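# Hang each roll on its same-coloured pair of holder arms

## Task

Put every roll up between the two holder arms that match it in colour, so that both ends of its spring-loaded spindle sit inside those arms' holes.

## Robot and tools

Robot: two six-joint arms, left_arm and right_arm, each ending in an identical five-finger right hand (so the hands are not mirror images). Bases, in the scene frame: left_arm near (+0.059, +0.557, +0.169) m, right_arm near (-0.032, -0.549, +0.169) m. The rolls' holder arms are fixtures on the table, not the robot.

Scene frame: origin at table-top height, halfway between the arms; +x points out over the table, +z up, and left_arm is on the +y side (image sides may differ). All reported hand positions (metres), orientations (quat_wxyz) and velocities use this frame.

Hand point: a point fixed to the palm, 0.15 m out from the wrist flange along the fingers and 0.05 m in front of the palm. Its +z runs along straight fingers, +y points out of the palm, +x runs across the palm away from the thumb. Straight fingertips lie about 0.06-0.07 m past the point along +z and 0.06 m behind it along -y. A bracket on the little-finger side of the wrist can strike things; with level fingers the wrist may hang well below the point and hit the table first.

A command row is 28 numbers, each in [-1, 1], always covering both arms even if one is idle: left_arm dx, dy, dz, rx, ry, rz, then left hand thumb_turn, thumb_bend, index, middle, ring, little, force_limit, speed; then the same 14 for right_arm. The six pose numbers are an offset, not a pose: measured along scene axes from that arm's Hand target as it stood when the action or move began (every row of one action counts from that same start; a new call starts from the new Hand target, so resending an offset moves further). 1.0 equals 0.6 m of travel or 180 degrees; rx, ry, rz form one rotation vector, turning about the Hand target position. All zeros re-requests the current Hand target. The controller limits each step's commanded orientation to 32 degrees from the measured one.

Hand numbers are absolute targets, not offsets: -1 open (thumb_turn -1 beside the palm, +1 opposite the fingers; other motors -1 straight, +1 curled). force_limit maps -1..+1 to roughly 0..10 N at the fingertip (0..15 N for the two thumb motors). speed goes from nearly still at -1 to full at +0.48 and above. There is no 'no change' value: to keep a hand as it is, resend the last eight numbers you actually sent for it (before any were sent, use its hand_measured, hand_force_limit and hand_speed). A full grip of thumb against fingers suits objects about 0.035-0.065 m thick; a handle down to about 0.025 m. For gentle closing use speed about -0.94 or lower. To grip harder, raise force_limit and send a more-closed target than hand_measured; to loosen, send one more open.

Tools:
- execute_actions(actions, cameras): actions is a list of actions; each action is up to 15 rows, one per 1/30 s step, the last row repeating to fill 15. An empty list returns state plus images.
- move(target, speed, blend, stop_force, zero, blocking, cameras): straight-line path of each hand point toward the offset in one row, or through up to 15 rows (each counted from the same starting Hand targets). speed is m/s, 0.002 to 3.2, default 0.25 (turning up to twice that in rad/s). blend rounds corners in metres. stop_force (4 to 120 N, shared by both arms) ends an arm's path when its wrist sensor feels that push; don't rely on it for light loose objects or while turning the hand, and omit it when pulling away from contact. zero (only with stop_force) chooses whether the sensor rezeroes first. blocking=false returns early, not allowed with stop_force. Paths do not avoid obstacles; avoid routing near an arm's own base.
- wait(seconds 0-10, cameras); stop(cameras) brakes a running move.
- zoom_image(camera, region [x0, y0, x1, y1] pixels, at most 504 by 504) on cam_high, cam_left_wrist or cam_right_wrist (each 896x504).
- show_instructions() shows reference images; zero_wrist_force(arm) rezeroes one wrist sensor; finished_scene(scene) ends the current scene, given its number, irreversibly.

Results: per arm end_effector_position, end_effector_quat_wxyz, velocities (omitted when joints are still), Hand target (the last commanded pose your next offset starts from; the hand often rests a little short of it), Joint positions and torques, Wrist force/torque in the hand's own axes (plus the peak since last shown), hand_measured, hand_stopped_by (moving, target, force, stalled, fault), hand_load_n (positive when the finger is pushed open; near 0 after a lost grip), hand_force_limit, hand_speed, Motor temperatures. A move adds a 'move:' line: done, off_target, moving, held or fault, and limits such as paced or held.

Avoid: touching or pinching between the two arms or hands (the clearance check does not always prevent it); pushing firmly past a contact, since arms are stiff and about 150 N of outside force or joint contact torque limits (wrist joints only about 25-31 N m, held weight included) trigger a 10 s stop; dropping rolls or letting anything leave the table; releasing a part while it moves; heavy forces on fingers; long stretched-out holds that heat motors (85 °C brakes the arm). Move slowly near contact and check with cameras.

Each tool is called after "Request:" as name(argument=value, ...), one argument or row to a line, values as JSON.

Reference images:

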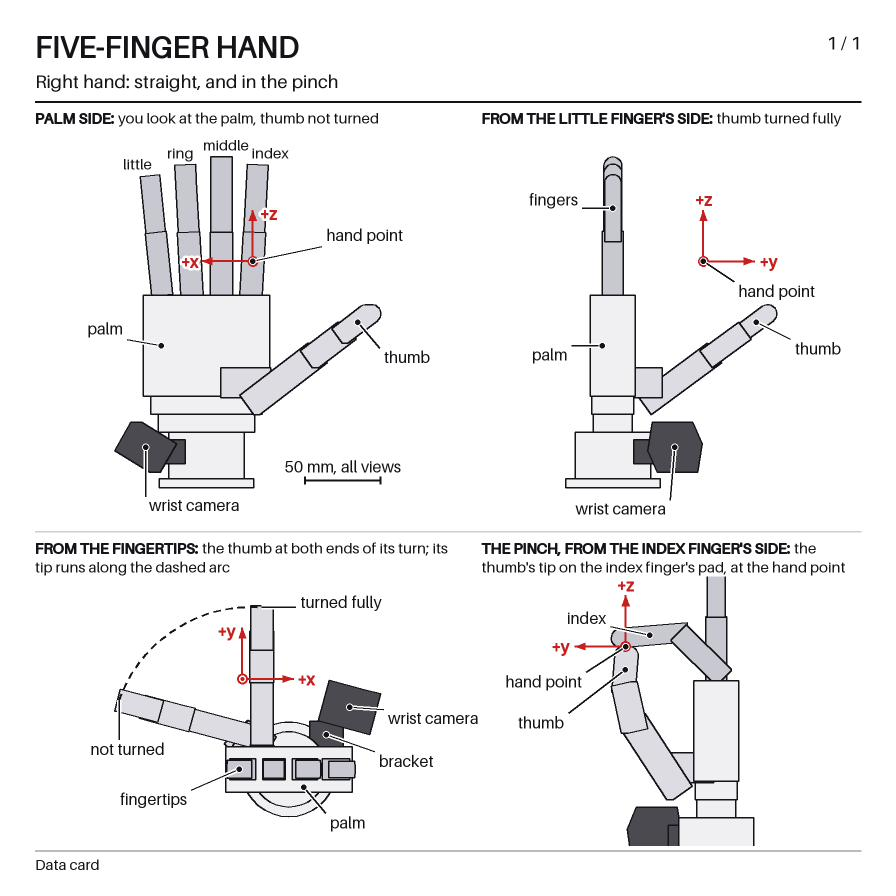

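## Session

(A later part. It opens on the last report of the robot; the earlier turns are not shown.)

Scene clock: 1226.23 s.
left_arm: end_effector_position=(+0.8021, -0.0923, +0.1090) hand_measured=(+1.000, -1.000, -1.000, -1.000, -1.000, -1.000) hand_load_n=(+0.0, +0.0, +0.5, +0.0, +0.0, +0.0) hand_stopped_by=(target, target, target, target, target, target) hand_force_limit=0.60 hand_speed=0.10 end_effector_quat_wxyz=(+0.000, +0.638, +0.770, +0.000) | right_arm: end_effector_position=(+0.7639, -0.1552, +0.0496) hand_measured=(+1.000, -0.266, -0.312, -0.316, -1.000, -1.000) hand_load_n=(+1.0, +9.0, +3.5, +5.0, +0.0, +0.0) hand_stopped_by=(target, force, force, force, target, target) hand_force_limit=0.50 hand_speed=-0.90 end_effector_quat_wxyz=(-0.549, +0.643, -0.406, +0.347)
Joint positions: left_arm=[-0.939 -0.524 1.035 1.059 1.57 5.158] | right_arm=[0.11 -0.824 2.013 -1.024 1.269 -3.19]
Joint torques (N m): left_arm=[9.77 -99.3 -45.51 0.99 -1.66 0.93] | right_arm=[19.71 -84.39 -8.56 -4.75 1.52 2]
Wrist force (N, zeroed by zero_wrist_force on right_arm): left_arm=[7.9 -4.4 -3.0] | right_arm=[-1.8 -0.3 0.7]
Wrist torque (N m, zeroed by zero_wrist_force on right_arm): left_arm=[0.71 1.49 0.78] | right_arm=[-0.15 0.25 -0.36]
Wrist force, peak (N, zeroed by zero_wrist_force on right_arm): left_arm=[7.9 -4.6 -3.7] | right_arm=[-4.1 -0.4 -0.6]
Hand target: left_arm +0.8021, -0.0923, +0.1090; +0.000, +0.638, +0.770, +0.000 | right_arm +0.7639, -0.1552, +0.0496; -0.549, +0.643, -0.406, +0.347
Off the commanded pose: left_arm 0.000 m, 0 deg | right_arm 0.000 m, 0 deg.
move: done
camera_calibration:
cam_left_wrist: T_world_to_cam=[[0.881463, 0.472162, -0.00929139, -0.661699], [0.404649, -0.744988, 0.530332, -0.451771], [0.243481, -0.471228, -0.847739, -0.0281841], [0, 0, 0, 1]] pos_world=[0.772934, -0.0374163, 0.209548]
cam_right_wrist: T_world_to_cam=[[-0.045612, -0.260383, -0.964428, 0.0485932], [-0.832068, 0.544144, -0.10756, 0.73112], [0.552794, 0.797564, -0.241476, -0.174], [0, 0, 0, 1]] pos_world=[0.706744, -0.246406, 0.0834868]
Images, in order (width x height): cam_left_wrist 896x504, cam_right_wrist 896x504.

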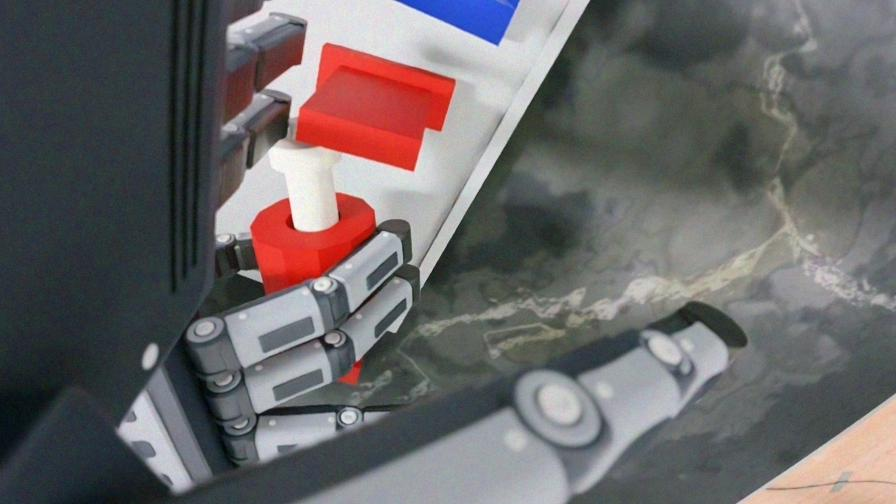

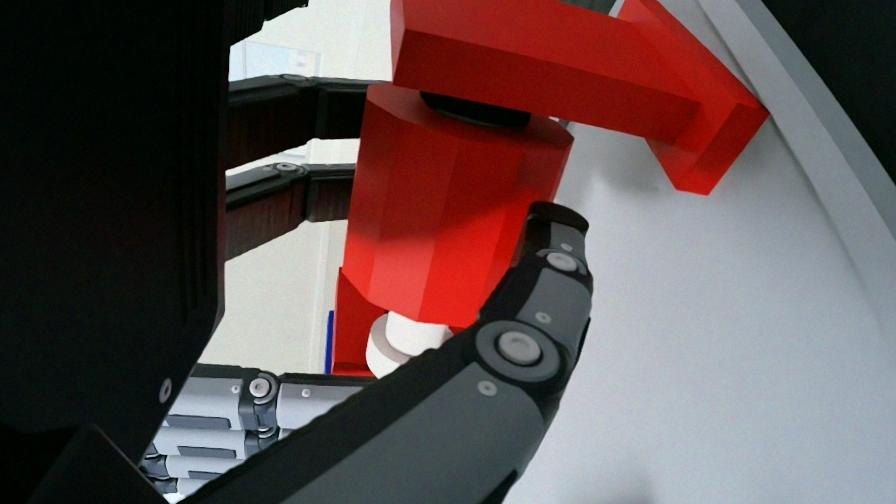

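Request:
move(
  target=[-0.014, 0.028, 0, 0, 0, 0, 1, -1, -1, -1, -1, -1, 0.6, 0.1, 0, 0, 0, 0, 0, 0, 1, 0.45, 0.25, 0.25, -1, -1, 0.5, -0.9],
  speed=0.03,
  cameras=["cam_left_wrist", "cam_right_wrist"],
)

Request:
zoom_image(
  camera="cam_right_wrist",
  region=[380, 60, 600, 170],
)

Request:
zoom_image(
  camera="cam_left_wrist",
  region=[220, 60, 470, 260],
)

Scene clock: 1232.60 s.
left_arm: end_effector_position=(+0.7938, -0.0755, +0.1090) hand_measured=(+1.000, -1.000, -1.000, -1.000, -1.000, -1.000) hand_load_n=(+0.0, +0.0, +0.5, +0.0, +0.0, +0.0) hand_stopped_by=(target, target, target, target, target, target) hand_force_limit=0.60 hand_speed=0.10 end_effector_quat_wxyz=(+0.000, +0.638, +0.770, +0.000) | right_arm: end_effector_position=(+0.7639, -0.1552, +0.0496) hand_measured=(+1.000, -0.266, -0.312, -0.316, -1.000, -1.000) hand_load_n=(+1.0, +9.0, +3.0, +5.0, +0.0, +0.0) hand_stopped_by=(target, force, force, force, target, target) hand_force_limit=0.50 hand_speed=-0.90 end_effector_quat_wxyz=(-0.549, +0.643, -0.406, +0.347)
Joint positions: left_arm=[-0.936 -0.553 1.095 1.029 1.57 5.162] | right_arm=[0.11 -0.824 2.013 -1.024 1.269 -3.19]
Joint torques (N m): left_arm=[13.64 -110.19 -24.14 0.65 0.28 0.74] | right_arm=[19.61 -83.27 -9.05 -4.96 1.26 2.22]
Wrist force (N, zeroed by zero_wrist_force on right_arm): left_arm=[-5.6 1.0 -2.7] | right_arm=[-1.9 -0.3 0.4]
Wrist torque (N m, zeroed by zero_wrist_force on right_arm): left_arm=[0.37 0.84 -0.01] | right_arm=[-0.14 0.28 -0.36]
Wrist force, peak (N, zeroed by zero_wrist_force on right_arm): left_arm=[8.1 -4.7 -3.3] | right_arm=[-2.4 -0.1 0.2]
Hand target: left_arm +0.7937, -0.0755, +0.1090; +0.000, +0.638, +0.770, +0.000 | right_arm +0.7639, -0.1552, +0.0496; -0.549, +0.643, -0.406, +0.347
Off the commanded pose: left_arm 0.000 m, 0 deg | right_arm 0.000 m, 0 deg.
move: done
camera_calibration:
cam_left_wrist: T_world_to_cam=[[0.881463, 0.472162, -0.00929139, -0.66218], [0.404649, -0.744988, 0.530332, -0.435931], [0.243481, -0.471228, -0.847739, -0.0182693], [0, 0, 0, 1]] pos_world=[0.764534, -0.0207163, 0.209548]
cam_right_wrist: T_world_to_cam=[[-0.045612, -0.260383, -0.964428, 0.0485932], [-0.832068, 0.544144, -0.10756, 0.73112], [0.552794, 0.797564, -0.241476, -0.174], [0, 0, 0, 1]] pos_world=[0.706744, -0.246406, 0.0834868]
Images, in order (width x height): cam_left_wrist 896x504, cam_right_wrist 896x504.

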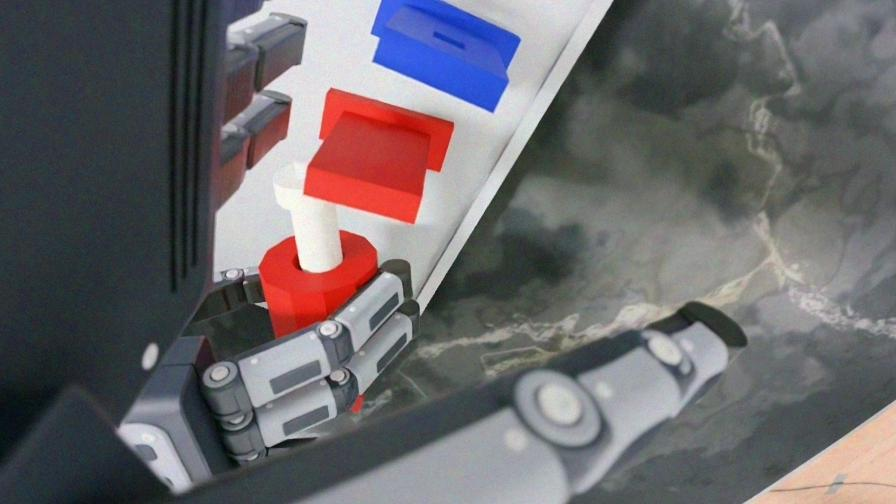

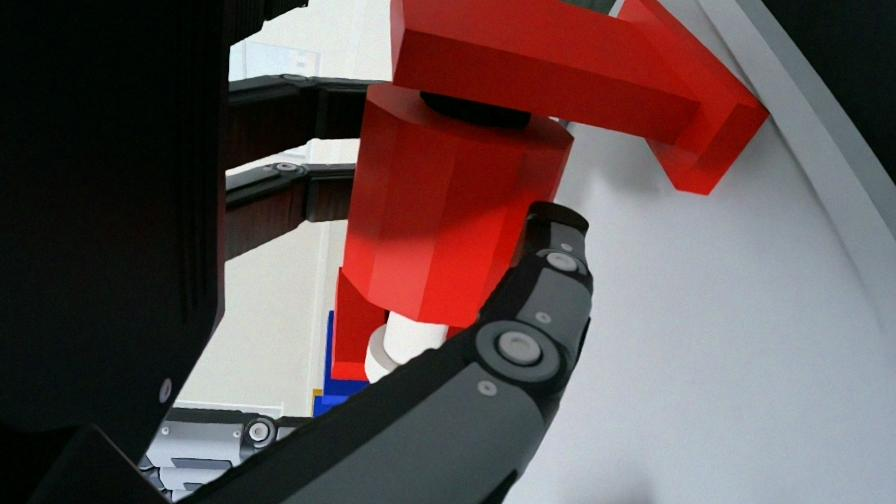

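Scaled by 2.291 from the camera's 896x504 image, which has a finer 1280x720 frame.

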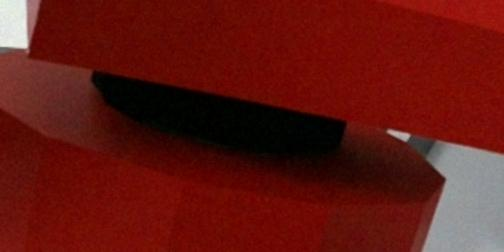

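Scaled by 2.016 from the camera's 896x504 image, which has a finer 1280x720 frame.

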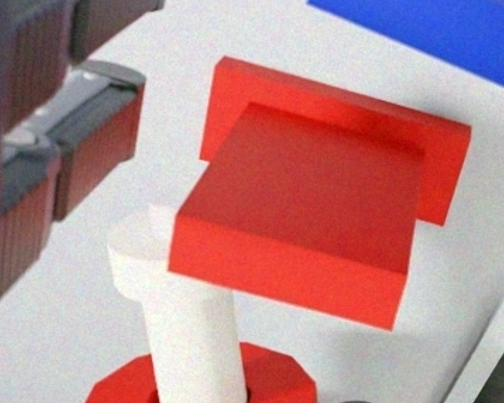

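Request:
move(
  target=[0, 0, 0, 0, 0, 0, 1, -1, -1, -1, -1, -1, 0.6, 0.1, 0.0057, -0.012, 0, 0, 0, 0, 1, 0.45, 0.25, 0.25, -1, -1, 0.5, -0.9],
  speed=0.01,
  stop_force=5,
  cameras=["cam_right_wrist"],
)

Request:
zoom_image(
  camera="cam_right_wrist",
  region=[380, 60, 600, 170],
)

Scene clock: 1234.50 s.
left_arm: end_effector_position=(+0.7937, -0.0755, +0.1090) hand_measured=(+1.000, -1.000, -1.000, -1.000, -1.000, -1.000) hand_load_n=(+0.0, +0.0, +0.0, +0.0, -0.5, +0.0) hand_stopped_by=(target, target, target, target, target, target) hand_force_limit=0.60 hand_speed=0.10 end_effector_quat_wxyz=(+0.000, +0.638, +0.770, +0.000) | right_arm: end_effector_position=(+0.7646, -0.1569, +0.0497) hand_measured=(+1.000, -0.266, -0.312, -0.316, -1.000, -1.000) hand_load_n=(+2.0, +9.0, +3.5, +4.5, +0.0, +0.0) hand_stopped_by=(target, force, force, force, target, target) hand_force_limit=0.50 hand_speed=-0.90 end_effector_quat_wxyz=(-0.549, +0.643, -0.406, +0.347)
Joint positions: left_arm=[-0.936 -0.553 1.095 1.028 1.57 5.162] | right_arm=[0.107 -0.824 2.013 -1.024 1.266 -3.19]
Joint torques (N m): left_arm=[14.33 -110.14 -24.66 1.11 0.86 0.77] | right_arm=[17.56 -76.76 -12.47 -4.31 2.92 1.54]
Wrist force (N, zeroed by zero_wrist_force on right_arm): left_arm=[-5.8 1.1 -2.4] | right_arm=[-4.9 0.2 0.1]
Wrist torque (N m, zeroed by zero_wrist_force on right_arm): left_arm=[0.37 0.86 -0.02] | right_arm=[-0.11 0.25 -0.39]
Wrist force, peak (N, zeroed by zero_wrist_force on right_arm): left_arm=[-6.0 1.1 -2.7] | right_arm=[-7.7 0.6 0.9]
Hand target: left_arm +0.7937, -0.0755, +0.1090; +0.000, +0.638, +0.770, +0.000 | right_arm +0.7646, -0.1569, +0.0497; -0.549, +0.643, -0.406, +0.347 (not the last commanded pose)
Off the commanded pose: left_arm 0.000 m, 0 deg | right_arm 0.006 m, 0 deg.
move: contact (right_arm)
camera_calibration:
cam_right_wrist: T_world_to_cam=[[-0.0455037, -0.260316, -0.964451, 0.0481245], [-0.832141, 0.544029, -0.107578, 0.732652], [0.552694, 0.797664, -0.241375, -0.172944], [0, 0, 0, 1]] pos_world=[0.707444, -0.248106, 0.0834869]
Images, in order (width x height): cam_right_wrist 896x504.

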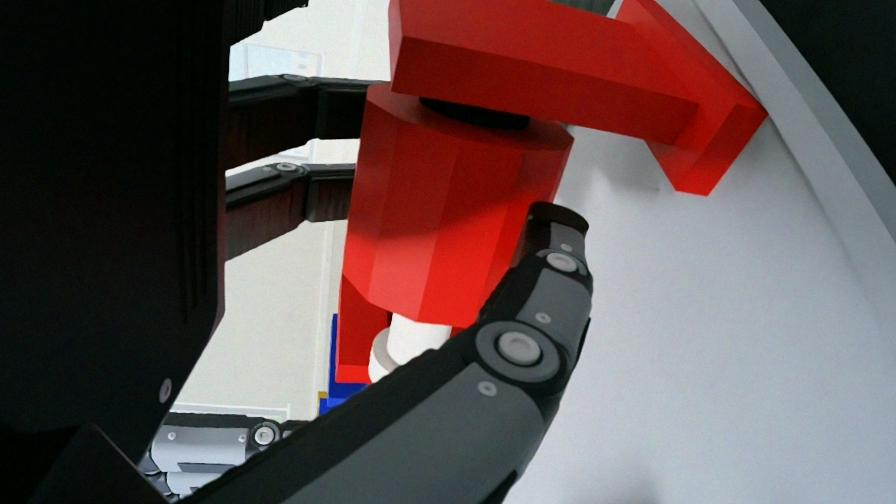

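Scaled by 2.291 from the camera's 896x504 image, which has a finer 1280x720 frame.

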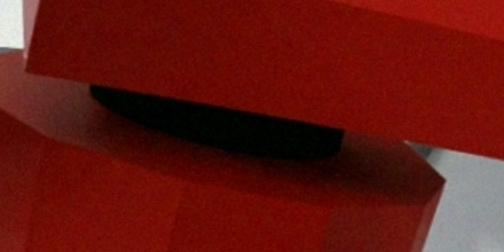

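Request:
move(
  target=[0, 0, 0, 0, 0, 0, 1, -1, -1, -1, -1, -1, 0.6, 0.1, 0, 0, 0.012, 0, 0, 0, 1, 0.45, 0.25, 0.25, -1, -1, 0.5, -0.9],
  speed=0.01,
  stop_force=6,
  cameras=["cam_right_wrist"],
)

Request:
zoom_image(
  camera="cam_right_wrist",
  region=[380, 60, 600, 170],
)

Scene clock: 1238.43 s.
left_arm: end_effector_position=(+0.7937, -0.0755, +0.1090) hand_measured=(+1.000, -1.000, -1.000, -1.000, -1.000, -1.000) hand_load_n=(+0.0, +0.0, +0.0, +0.0, +0.0, +0.0) hand_stopped_by=(target, target, target, target, target, target) hand_force_limit=0.60 hand_speed=0.10 end_effector_quat_wxyz=(+0.000, +0.638, +0.770, +0.000) | right_arm: end_effector_position=(+0.7646, -0.1569, +0.0537) hand_measured=(+1.000, -0.266, -0.312, -0.316, -1.000, -1.000) hand_load_n=(+1.5, +10.5, +3.5, +4.5, +0.0, -0.5) hand_stopped_by=(target, force, force, force, target, target) hand_force_limit=0.50 hand_speed=-0.90 end_effector_quat_wxyz=(-0.549, +0.643, -0.406, +0.347)
Joint positions: left_arm=[-0.936 -0.553 1.095 1.028 1.57 5.162] | right_arm=[0.107 -0.831 2.014 -1.019 1.266 -3.19]
Joint torques (N m): left_arm=[10.68 -110.5 -24.49 0.68 0.76 0.62] | right_arm=[17.19 -65.73 -25.12 -5.19 1.89 1.78]
Wrist force (N, zeroed by zero_wrist_force on right_arm): left_arm=[-5.6 1.2 -2.2] | right_arm=[-3.0 -0.1 -0.1]
Wrist torque (N m, zeroed by zero_wrist_force on right_arm): left_arm=[0.37 0.84 -0.01] | right_arm=[-0.08 0.29 -0.35]
Wrist force, peak (N, zeroed by zero_wrist_force on right_arm): left_arm=[-6.2 1.2 -2.5] | right_arm=[-3.4 6.6 0.0]
Hand target: left_arm +0.7937, -0.0755, +0.1090; +0.000, +0.638, +0.770, +0.000 | right_arm +0.7646, -0.1569, +0.0537; -0.549, +0.643, -0.406, +0.347 (not the last commanded pose)
Off the commanded pose: left_arm 0.000 m, 0 deg | right_arm 0.003 m, 0 deg.
move: contact (right_arm)
camera_calibration:
cam_right_wrist: T_world_to_cam=[[-0.0456398, -0.260346, -0.964436, 0.0520697], [-0.832189, 0.54398, -0.107464, 0.733093], [0.552611, 0.797688, -0.241484, -0.171904], [0, 0, 0, 1]] pos_world=[0.707444, -0.248105, 0.0874866]
Images, in order (width x height): cam_right_wrist 896x504.

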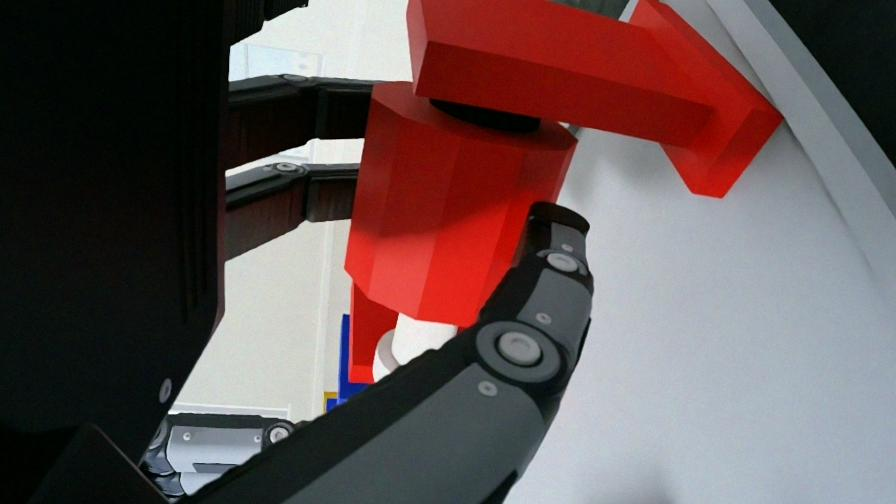

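Scaled by 2.291 from the camera's 896x504 image, which has a finer 1280x720 frame.

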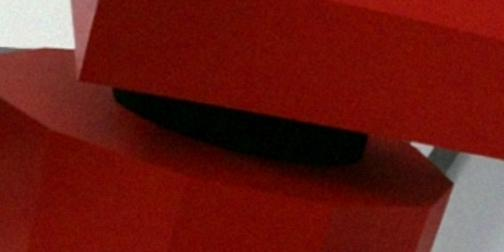

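Request:
move(
  target=[0, 0, 0, 0, 0, 0, 1, -1, -1, -1, -1, -1, 0.6, 0.1, -0.0047, -0.0043, -0.0033, 0, 0, 0.0278, 1, 0.45, 0.25, 0.25, -1, -1, 0.5, -0.9],
  speed=0.015,
)

Request:
move(
  target=[0, 0, 0, 0, 0, 0, 1, -1, -1, -1, -1, -1, 0.6, 0.1, 0.0042, -0.0072, 0, 0, 0, 0, 1, 0.45, 0.25, 0.25, -1, -1, 0.5, -0.9],
  speed=0.01,
  stop_force=5,
  cameras=["cam_left_wrist", "cam_right_wrist"],
)

Request:
zoom_image(
  camera="cam_right_wrist",
  region=[380, 60, 600, 170],
)

Request:
zoom_image(
  camera="cam_left_wrist",
  region=[220, 60, 470, 260],
)

Scene clock: 1246.33 s.
left_arm: end_effector_position=(+0.7937, -0.0755, +0.1090) hand_measured=(+1.000, -1.000, -1.000, -1.000, -1.000, -1.000) hand_load_n=(+0.0, +0.0, +0.0, +0.0, +0.0, +0.0) hand_stopped_by=(target, target, target, target, target, target) hand_force_limit=0.60 hand_speed=0.10 end_effector_quat_wxyz=(+0.000, +0.638, +0.770, +0.000) | right_arm: end_effector_position=(+0.7617, -0.1595, +0.0517) hand_measured=(+1.000, -0.266, -0.312, -0.316, -1.000, -1.000) hand_load_n=(+2.0, +10.0, +3.5, +5.0, +0.0, +0.0) hand_stopped_by=(target, force, force, force, target, target) hand_force_limit=0.50 hand_speed=-0.90 end_effector_quat_wxyz=(-0.564, +0.660, -0.378, +0.322)
Joint positions: left_arm=[-0.936 -0.553 1.095 1.028 1.57 5.162] | right_arm=[0.071 -0.826 2.01 -1.011 1.145 -3.212]
Joint torques (N m): left_arm=[10.96 -112.24 -24.62 0.89 0.57 0.44] | right_arm=[-17.41 -64.66 -24.9 1.27 -0.21 -2.38]
Wrist force (N, zeroed by zero_wrist_force on right_arm): left_arm=[-5.8 0.8 -2.5] | right_arm=[-4.1 -0.7 1.1]
Wrist torque (N m, zeroed by zero_wrist_force on right_arm): left_arm=[0.31 0.88 -0.04] | right_arm=[-0.13 0.31 -0.17]
Wrist force, peak (N, zeroed by zero_wrist_force on right_arm): left_arm=[-6.1 0.9 -3.0] | right_arm=[-4.4 0.4 2.7]
Hand target: left_arm +0.7937, -0.0755, +0.1090; +0.000, +0.638, +0.770, +0.000 | right_arm +0.7617, -0.1595, +0.0517; -0.564, +0.660, -0.378, +0.322
Off the commanded pose: left_arm 0.000 m, 0 deg | right_arm 0.000 m, 0 deg.
move: done

Scene clock: 1247.77 s.
left_arm: end_effector_position=(+0.7937, -0.0755, +0.1090) hand_measured=(+1.000, -1.000, -1.000, -1.000, -1.000, -1.000) hand_load_n=(+0.0, +0.0, +0.0, +0.0, +0.0, +0.0) hand_stopped_by=(target, target, target, target, target, target) hand_force_limit=0.60 hand_speed=0.10 end_effector_quat_wxyz=(+0.000, +0.638, +0.770, +0.000) | right_arm: end_effector_position=(+0.7624, -0.1607, +0.0517) hand_measured=(+1.000, -0.266, -0.312, -0.316, -1.000, -1.000) hand_load_n=(+3.5, +10.5, +2.5, +5.0, +0.0, +0.0) hand_stopped_by=(target, force, force, force, target, target) hand_force_limit=0.50 hand_speed=-0.90 end_effector_quat_wxyz=(-0.564, +0.660, -0.378, +0.322)
Joint positions: left_arm=[-0.936 -0.553 1.095 1.028 1.57 5.162] | right_arm=[0.069 -0.826 2.009 -1.01 1.142 -3.213]
Joint torques (N m): left_arm=[6.35 -107.77 -39.13 1.05 0.08 0.42] | right_arm=[17.53 -83 -10.22 -3.47 1.95 1.39]
Wrist force (N, zeroed by zero_wrist_force on right_arm): left_arm=[-2.5 -0.1 -2.1] | right_arm=[-4.4 0.3 -0.6]
Wrist torque (N m, zeroed by zero_wrist_force on right_arm): left_arm=[0.44 1.02 0.17] | right_arm=[-0.03 0.19 -0.08]
Wrist force, peak (N, zeroed by zero_wrist_force on right_arm): left_arm=[-6.0 1.4 -2.7] | right_arm=[-9.3 -0.3 0.1]
Hand target: left_arm +0.7937, -0.0755, +0.1090; +0.000, +0.638, +0.770, +0.000 | right_arm +0.7624, -0.1607, +0.0517; -0.564, +0.660, -0.378, +0.322 (not the last commanded pose)
Off the commanded pose: left_arm 0.000 m, 0 deg | right_arm 0.004 m, 0 deg.
move: contact (right_arm)
camera_calibration:
cam_left_wrist: T_world_to_cam=[[0.881427, 0.472228, -0.00933932, -0.662188], [0.404727, -0.744947, 0.530331, -0.435915], [0.24348, -0.471228, -0.847739, -0.0182213], [0, 0, 0, 1]] pos_world=[0.764534, -0.0206163, 0.209548]
cam_right_wrist: T_world_to_cam=[[-0.0227553, -0.263322, -0.96444, 0.031123], [-0.87646, 0.46933, -0.107462, 0.754871], [0.480937, 0.842847, -0.241471, -0.106222], [0, 0, 0, 1]] pos_world=[0.713408, -0.256559, 0.0854866]
Images, in order (width x height): cam_left_wrist 896x504, cam_right_wrist 896x504.

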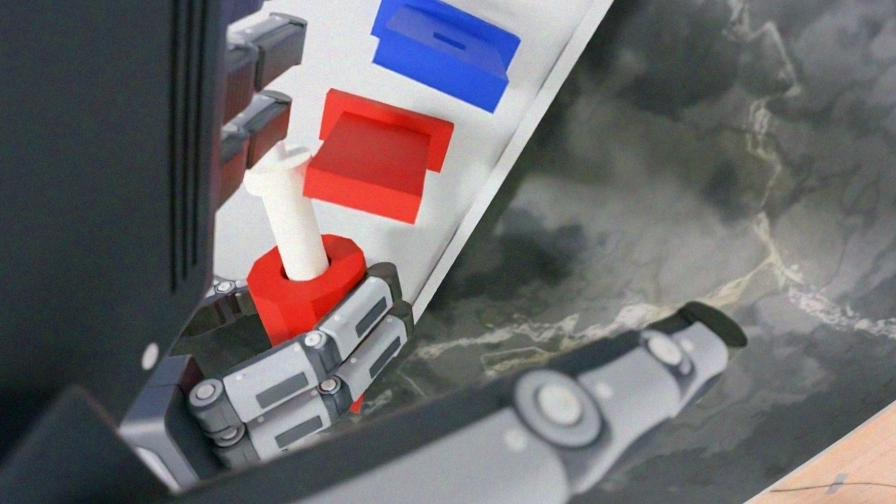

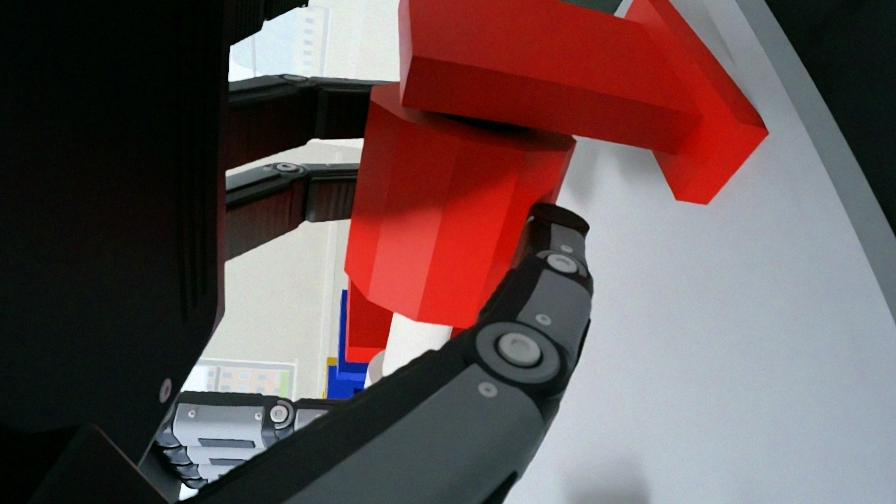

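Scaled by 2.291 from the camera's 896x504 image, which has a finer 1280x720 frame.

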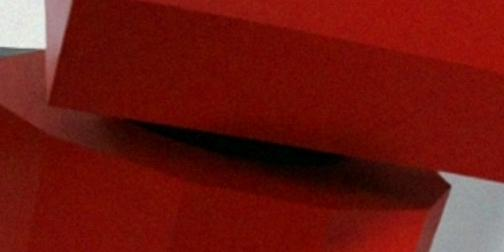

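Scaled by 2.016 from the camera's 896x504 image, which has a finer 1280x720 frame.

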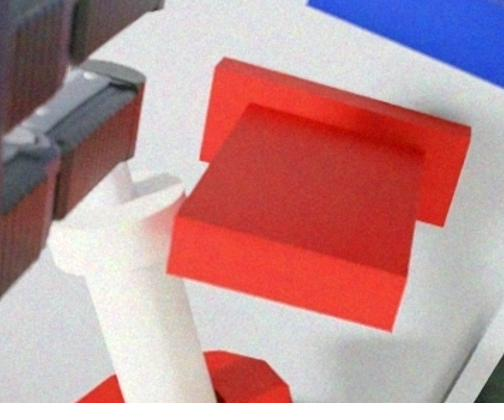

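Request:
move(
  target=[
    [-0.0047, 0.0217, 0, 0, 0, 0, 1, -1, -1, -1, -1, -1, 0.6, 0.1, 0, 0, 0, 0, 0, 0, 1, 0.45, 0.25, 0.25, -1, -1, 0.5, -0.9],
    [-0.0267, 0.016, 0, 0, 0, 0, 1, -1, -1, -1, -1, -1, 0.6, 0.1, 0, 0, 0, 0, 0, 0, 1, 0.45, 0.25, 0.25, -1, -1, 0.5, -0.9],
    [-0.0183, -0.0005, 0, 0, 0, 0, 1, -1, -1, -1, -1, -1, 0.6, 0.1, 0, 0, 0, 0, 0, 0, 1, 0.45, 0.25, 0.25, -1, -1, 0.5, -0.9],
  ],
  speed=0.05,
  blend=[0.004, 0.004, 0],
  cameras=["cam_left_wrist"],
)

Request:
zoom_image(
  camera="cam_left_wrist",
  region=[220, 60, 470, 260],
)

Scene clock: 1250.23 s.
left_arm: end_effector_position=(+0.7827, -0.0757, +0.1090) hand_measured=(+1.000, -1.000, -1.000, -1.000, -1.000, -1.000) hand_load_n=(+0.0, -0.5, +0.0, +0.0, +0.0, +0.0) hand_stopped_by=(target, target, target, target, target, target) hand_force_limit=0.60 hand_speed=0.10 end_effector_quat_wxyz=(+0.000, +0.638, +0.770, +0.000) | right_arm: end_effector_position=(+0.7624, -0.1607, +0.0517) hand_measured=(+1.000, -0.266, -0.312, -0.316, -1.000, -1.000) hand_load_n=(+3.0, +10.0, +2.5, +5.0, +0.0, +0.0) hand_stopped_by=(target, force, force, force, target, target) hand_force_limit=0.50 hand_speed=-0.90 end_effector_quat_wxyz=(-0.564, +0.660, -0.378, +0.322)
Joint positions: left_arm=[-0.946 -0.565 1.121 1.015 1.57 5.152] | right_arm=[0.069 -0.826 2.009 -1.01 1.142 -3.213]
Joint torques (N m): left_arm=[-19.65 -88.86 -36.32 7.23 -1.87 -1.94] | right_arm=[14.72 -85.14 -11.26 -3.41 -0.77 1.51]
Wrist force (N, zeroed by zero_wrist_force on right_arm): left_arm=[-5.9 1.0 -2.7] | right_arm=[-5.3 0.5 0.4]
Wrist torque (N m, zeroed by zero_wrist_force on right_arm): left_arm=[0.37 0.90 -0.03] | right_arm=[-0.15 0.16 -0.11]
Wrist force, peak (N, zeroed by zero_wrist_force on right_arm): left_arm=[-6.2 0.9 -2.5] | right_arm=[-6.1 0.7 0.1]
Hand target: left_arm +0.7828, -0.0758, +0.1090; +0.000, +0.638, +0.770, +0.000 | right_arm +0.7624, -0.1607, +0.0517; -0.564, +0.660, -0.378, +0.322
Off the commanded pose: left_arm 0.000 m, 0 deg | right_arm 0.000 m, 0 deg.
move: done
camera_calibration:
cam_left_wrist: T_world_to_cam=[[0.881463, 0.472162, -0.0092909, -0.652389], [0.404648, -0.744989, 0.530332, -0.431628], [0.243481, -0.471228, -0.847739, -0.0156853], [0, 0, 0, 1]] pos_world=[0.753534, -0.0209163, 0.209548]
Images, in order (width x height): cam_left_wrist 896x504.

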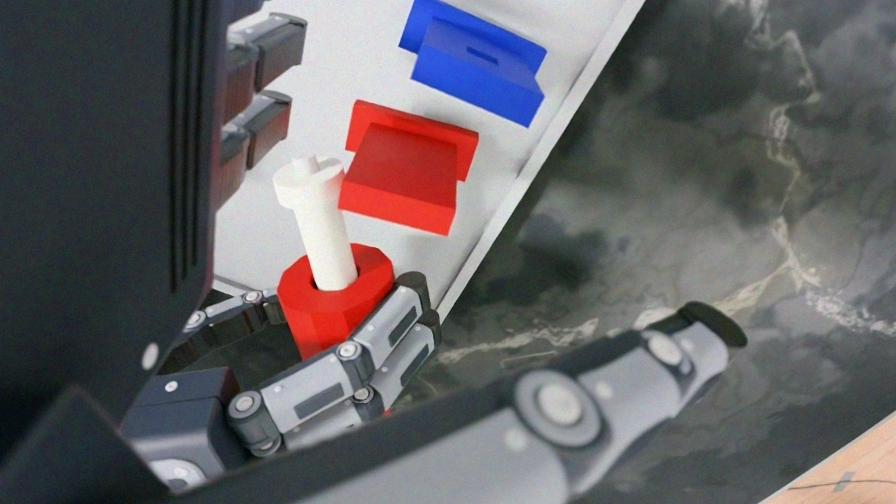

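Scaled by 2.016 from the camera's 896x504 image, which has a finer 1280x720 frame.

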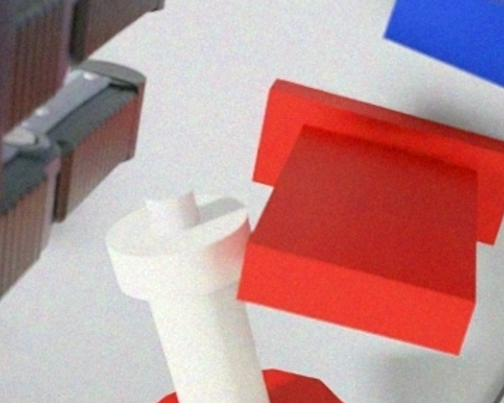

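Request:
move(
  target=[
    [-0.002, -0.0012, 0, 0, 0, 0, 1, -1, -1, -1, -1, -1, 0.6, 0.1, 0, 0, 0, 0, 0, 0, 1, 0.45, 0.25, 0.25, -1, -1, 0.5, -0.9],
    [0.0128, -0.0254, 0, 0, 0, 0, 1, -1, -1, -1, -1, -1, 0.6, 0.1, 0, 0, 0, 0, 0, 0, 1, 0.45, 0.25, 0.25, -1, -1, 0.5, -0.9],
  ],
  speed=0.02,
  stop_force=4,
  cameras=["cam_left_wrist"],
)

Request:
zoom_image(
  camera="cam_left_wrist",
  region=[220, 60, 470, 260],
)

Scene clock: 1252.77 s.
left_arm: end_effector_position=(+0.7875, -0.0863, +0.1090) hand_measured=(+1.000, -1.000, -1.000, -1.000, -1.000, -1.000) hand_load_n=(+0.0, +0.0, +0.5, +0.0, +0.0, +0.0) hand_stopped_by=(target, target, target, target, target, target) hand_force_limit=0.60 hand_speed=0.10 end_effector_quat_wxyz=(+0.000, +0.638, +0.770, +0.000) | right_arm: end_effector_position=(+0.7624, -0.1607, +0.0517) hand_measured=(+1.000, -0.266, -0.312, -0.316, -1.000, -1.000) hand_load_n=(+3.0, +10.0, +2.0, +5.0, +0.0, +0.0) hand_stopped_by=(target, force, force, force, target, target) hand_force_limit=0.50 hand_speed=-0.90 end_effector_quat_wxyz=(-0.564, +0.660, -0.378, +0.322)
Joint positions: left_arm=[-0.948 -0.548 1.086 1.033 1.57 5.149] | right_arm=[0.069 -0.826 2.009 -1.01 1.142 -3.213]
Joint torques (N m): left_arm=[4.05 -112.74 -25.26 0.31 -1.57 0.16] | right_arm=[9 -83.13 -10.26 -3.58 -0.85 1.36]
Wrist force (N, zeroed by zero_wrist_force on right_arm): left_arm=[-3.4 -0.1 -2.3] | right_arm=[-5.4 0.5 -0.3]
Wrist torque (N m, zeroed by zero_wrist_force on right_arm): left_arm=[0.39 1.01 0.12] | right_arm=[-0.10 0.23 -0.14]
Wrist force, peak (N, zeroed by zero_wrist_force on right_arm): left_arm=[-6.2 1.1 -2.5] | right_arm=[-6.2 0.7 0.0]
Hand target: left_arm +0.7875, -0.0862, +0.1090; +0.000, +0.638, +0.770, +0.000 (not the last commanded pose) | right_arm +0.7624, -0.1607, +0.0517; -0.564, +0.660, -0.378, +0.322
Off the commanded pose: left_arm 0.006 m, 0 deg | right_arm 0.000 m, 0 deg.
move: contact (left_arm); path passed 1 of 2 targets
camera_calibration:
cam_left_wrist: T_world_to_cam=[[0.881485, 0.47212, -0.00936555, -0.651577], [0.404657, -0.745008, 0.530298, -0.441353], [0.243387, -0.471239, -0.84776, -0.0217022], [0, 0, 0, 1]] pos_world=[0.758234, -0.0314162, 0.209548]
Images, in order (width x height): cam_left_wrist 896x504.

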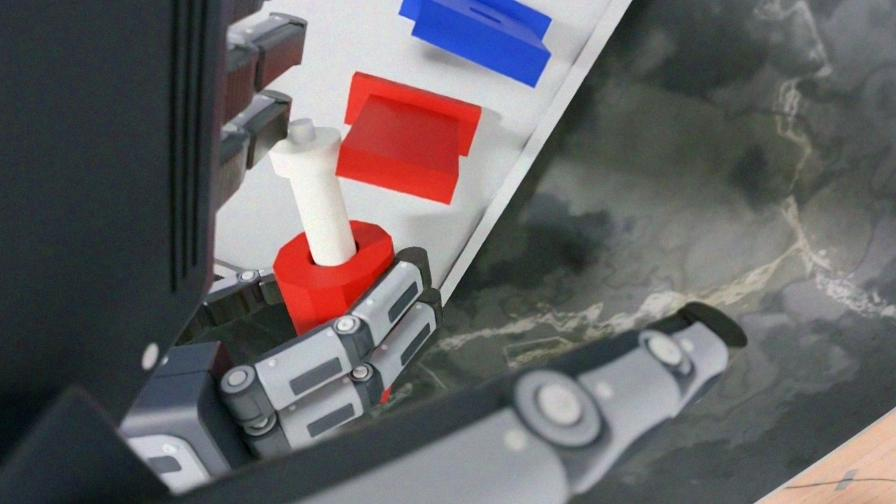

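Scaled by 2.016 from the camera's 896x504 image, which has a finer 1280x720 frame.

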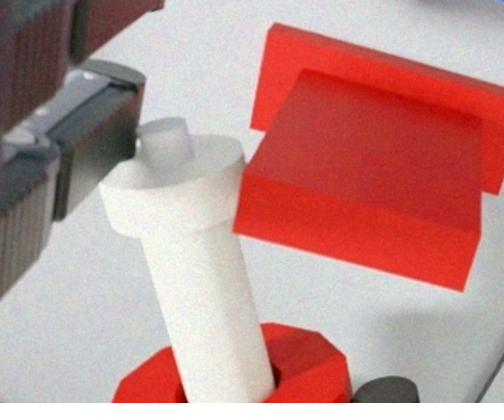

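Request:
move(
  target=[0.0101, -0.0164, 0, 0, 0, 0, 1, -1, -1, -1, -1, -1, 0.6, 0.1, 0, 0, 0, 0, 0, 0, 1, 0.45, 0.25, 0.25, -1, -1, 0.5, -0.9],
  speed=0.012,
  stop_force=9,
  cameras=["cam_left_wrist", "cam_right_wrist"],
)

Request:
zoom_image(
  camera="cam_left_wrist",
  region=[220, 60, 470, 260],
)

Request:
zoom_image(
  camera="cam_right_wrist",
  region=[380, 60, 600, 170],
)

Scene clock: 1255.23 s.
left_arm: end_effector_position=(+0.7936, -0.0961, +0.1090) hand_measured=(+1.000, -1.000, -1.000, -1.000, -1.000, -1.000) hand_load_n=(+0.0, -0.5, +0.5, +0.0, +0.0, +0.0) hand_stopped_by=(target, target, target, target, target, target) hand_force_limit=0.60 hand_speed=0.10 end_effector_quat_wxyz=(+0.000, +0.638, +0.770, +0.000) | right_arm: end_effector_position=(+0.7624, -0.1607, +0.0517) hand_measured=(+1.000, -0.266, -0.312, -0.316, -1.000, -1.000) hand_load_n=(+2.5, +10.0, +2.0, +5.5, +0.0, +0.0) hand_stopped_by=(target, force, force, force, target, target) hand_force_limit=0.50 hand_speed=-0.90 end_effector_quat_wxyz=(-0.564, +0.660, -0.378, +0.322)
Joint positions: left_arm=[-0.949 -0.53 1.048 1.053 1.57 5.148] | right_arm=[0.069 -0.826 2.009 -1.01 1.142 -3.213]
Joint torques (N m): left_arm=[-21.79 -97.23 -43.98 2.99 -1.36 -3.47] | right_arm=[3.59 -82.15 -10.79 -3.41 -0.9 1.31]
Wrist force (N, zeroed by zero_wrist_force on right_arm): left_arm=[2.3 -3.0 -2.1] | right_arm=[-4.6 -0.2 -1.0]
Wrist torque (N m, zeroed by zero_wrist_force on right_arm): left_arm=[0.61 1.30 0.47] | right_arm=[-0.03 0.31 -0.14]
Wrist force, peak (N, zeroed by zero_wrist_force on right_arm): left_arm=[-3.7 0.4 -2.5] | right_arm=[-5.7 0.4 -0.4]
Hand target: left_arm +0.7936, -0.0961, +0.1090; +0.000, +0.638, +0.770, +0.000 | right_arm +0.7624, -0.1607, +0.0517; -0.564, +0.660, -0.378, +0.322
Off the commanded pose: left_arm 0.000 m, 0 deg | right_arm 0.000 m, 0 deg.
move: done
camera_calibration:
cam_left_wrist: T_world_to_cam=[[0.881463, 0.472162, -0.00929139, -0.652324], [0.404649, -0.744988, 0.530332, -0.451122], [0.243481, -0.471228, -0.847739, -0.0278808], [0, 0, 0, 1]] pos_world=[0.764334, -0.0412163, 0.209548]
cam_right_wrist: T_world_to_cam=[[-0.0227535, -0.263323, -0.964439, 0.0311478], [-0.87646, 0.469329, -0.107464, 0.754824], [0.480937, 0.842847, -0.24147, -0.106306], [0, 0, 0, 1]] pos_world=[0.713408, -0.256459, 0.0854866]
Images, in order (width x height): cam_left_wrist 896x504, cam_right_wrist 896x504.

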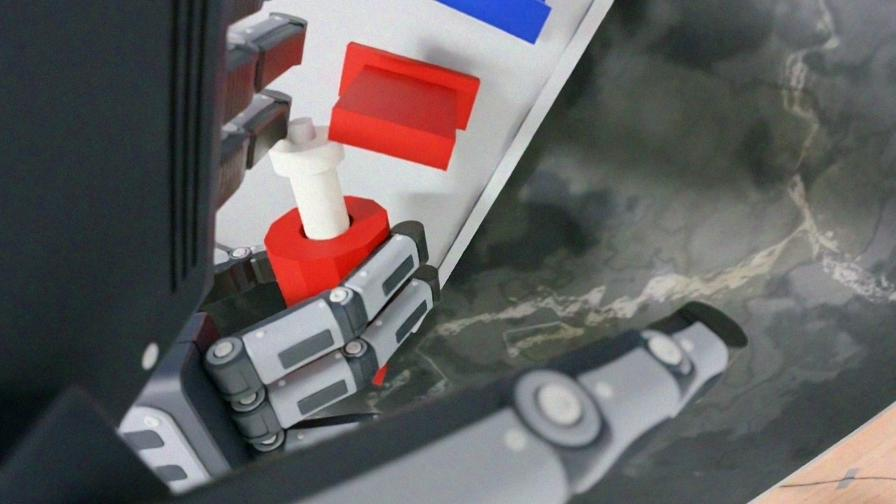

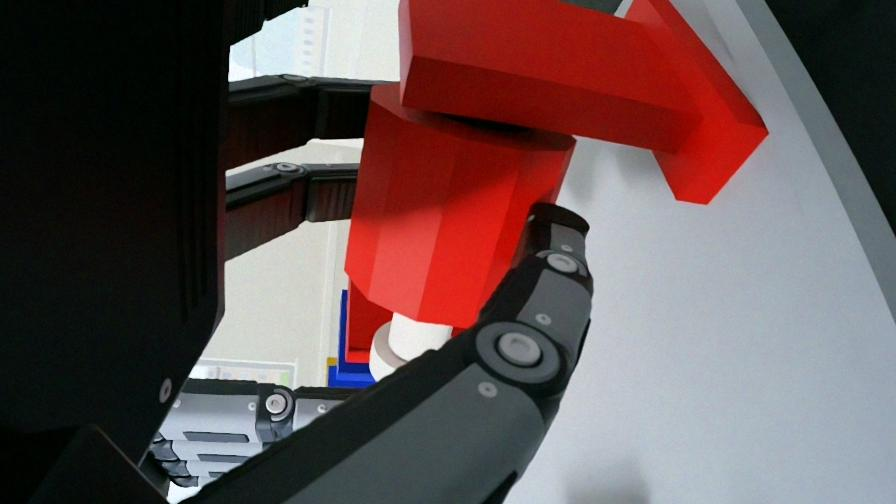

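Scaled by 2.016 from the camera's 896x504 image, which has a finer 1280x720 frame.

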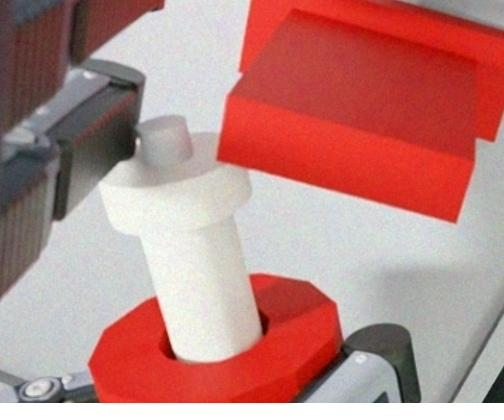

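Scaled by 2.291 from the camera's 896x504 image, which has a finer 1280x720 frame.

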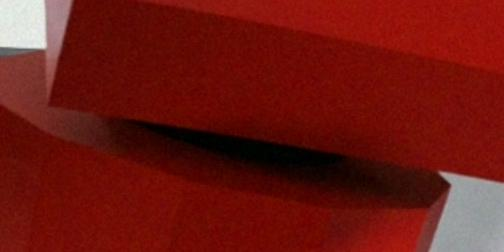

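Request:
move(
  target=[0.0105, 0.0053, 0, 0, 0, 0, 1, -1, -1, -1, -1, -1, 0.6, 0.1, 0.0045, 0.0043, 0, 0, 0, -0.0278, 1, 0.45, 0.25, 0.25, -1, -1, 0.5, -0.9],
  speed=0.01,
  stop_force=10,
  cameras=["cam_left_wrist", "cam_right_wrist"],
)

Request:
zoom_image(
  camera="cam_left_wrist",
  region=[220, 60, 470, 260],
)

Request:
zoom_image(
  camera="cam_right_wrist",
  region=[380, 60, 600, 170],
)

Scene clock: 1261.13 s.
left_arm: end_effector_position=(+0.7999, -0.0929, +0.1090) hand_measured=(+1.000, -1.000, -1.000, -1.000, -1.000, -1.000) hand_load_n=(+0.0, +0.0, +0.5, +0.0, -0.5, +0.0) hand_stopped_by=(target, target, target, target, target, target) hand_force_limit=0.60 hand_speed=0.10 end_effector_quat_wxyz=(+0.000, +0.638, +0.770, +0.000) | right_arm: end_effector_position=(+0.7651, -0.1581, +0.0517) hand_measured=(+1.000, -0.266, -0.312, -0.316, -1.000, -1.000) hand_load_n=(+3.5, +10.0, +2.5, +5.0, +0.0, +0.0) hand_stopped_by=(target, force, force, force, target, target) hand_force_limit=0.50 hand_speed=-0.90 end_effector_quat_wxyz=(-0.549, +0.643, -0.406, +0.346)
Joint positions: left_arm=[-0.942 -0.526 1.04 1.057 1.57 5.156] | right_arm=[0.105 -0.828 2.014 -1.021 1.264 -3.19]
Joint torques (N m): left_arm=[7.61 -98.31 -45.57 1.95 0.9 0.68] | right_arm=[13.64 -84 -11.36 -5.41 4.55 1.49]
Wrist force (N, zeroed by zero_wrist_force on right_arm): left_arm=[5.6 -3.3 -2.4] | right_arm=[-9.2 -1.5 -1.6]
Wrist torque (N m, zeroed by zero_wrist_force on right_arm): left_arm=[0.60 1.54 0.64] | right_arm=[-0.08 0.20 -0.43]
Wrist force, peak (N, zeroed by zero_wrist_force on right_arm): left_arm=[6.0 -3.2 -2.1] | right_arm=[-9.8 -1.6 -1.4]
Hand target: left_arm +0.7999, -0.0929, +0.1090; +0.000, +0.638, +0.770, +0.000 | right_arm +0.7651, -0.1581, +0.0517; -0.549, +0.643, -0.406, +0.346
Off the commanded pose: left_arm 0.000 m, 0 deg | right_arm 0.000 m, 0 deg.
move: done
camera_calibration:
cam_left_wrist: T_world_to_cam=[[0.881463, 0.472162, -0.00929139, -0.659388], [0.404649, -0.744988, 0.530332, -0.451288], [0.243481, -0.471228, -0.847739, -0.0279068], [0, 0, 0, 1]] pos_world=[0.770634, -0.0380163, 0.209548]
cam_right_wrist: T_world_to_cam=[[-0.0456361, -0.260348, -0.964436, 0.049848], [-0.832189, 0.543978, -0.107468, 0.733947], [0.552611, 0.797688, -0.241484, -0.171706], [0, 0, 0, 1]] pos_world=[0.707944, -0.249305, 0.0854866]
Images, in order (width x height): cam_left_wrist 896x504, cam_right_wrist 896x504.

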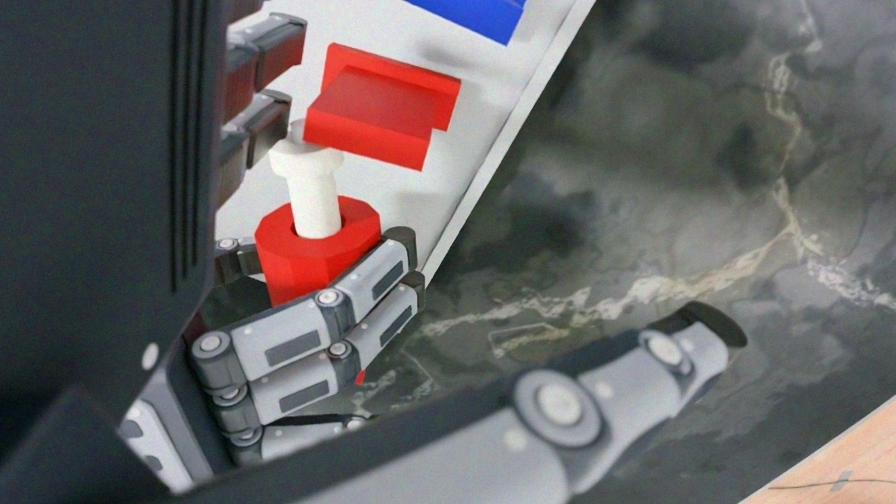

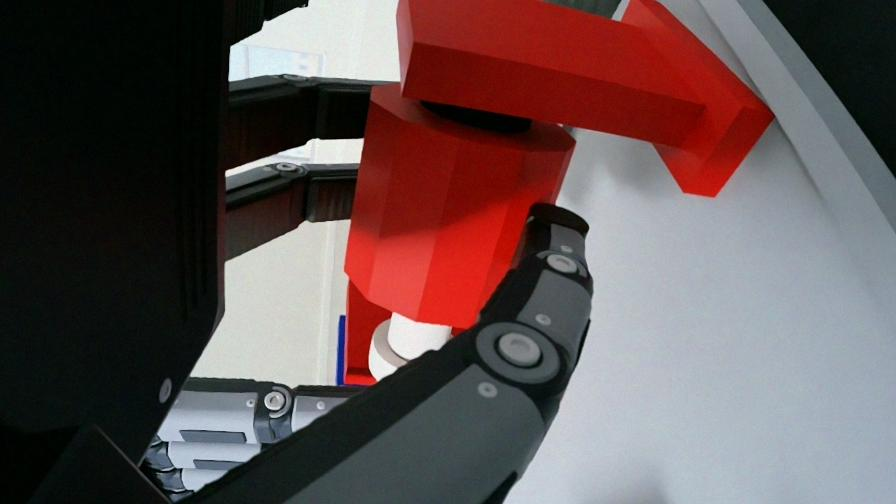

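Scaled by 2.016 from the camera's 896x504 image, which has a finer 1280x720 frame.

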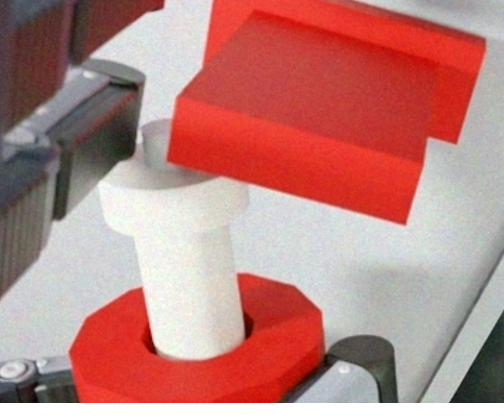

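Scaled by 2.291 from the camera's 896x504 image, which has a finer 1280x720 frame.

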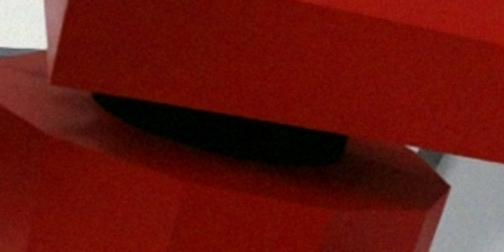

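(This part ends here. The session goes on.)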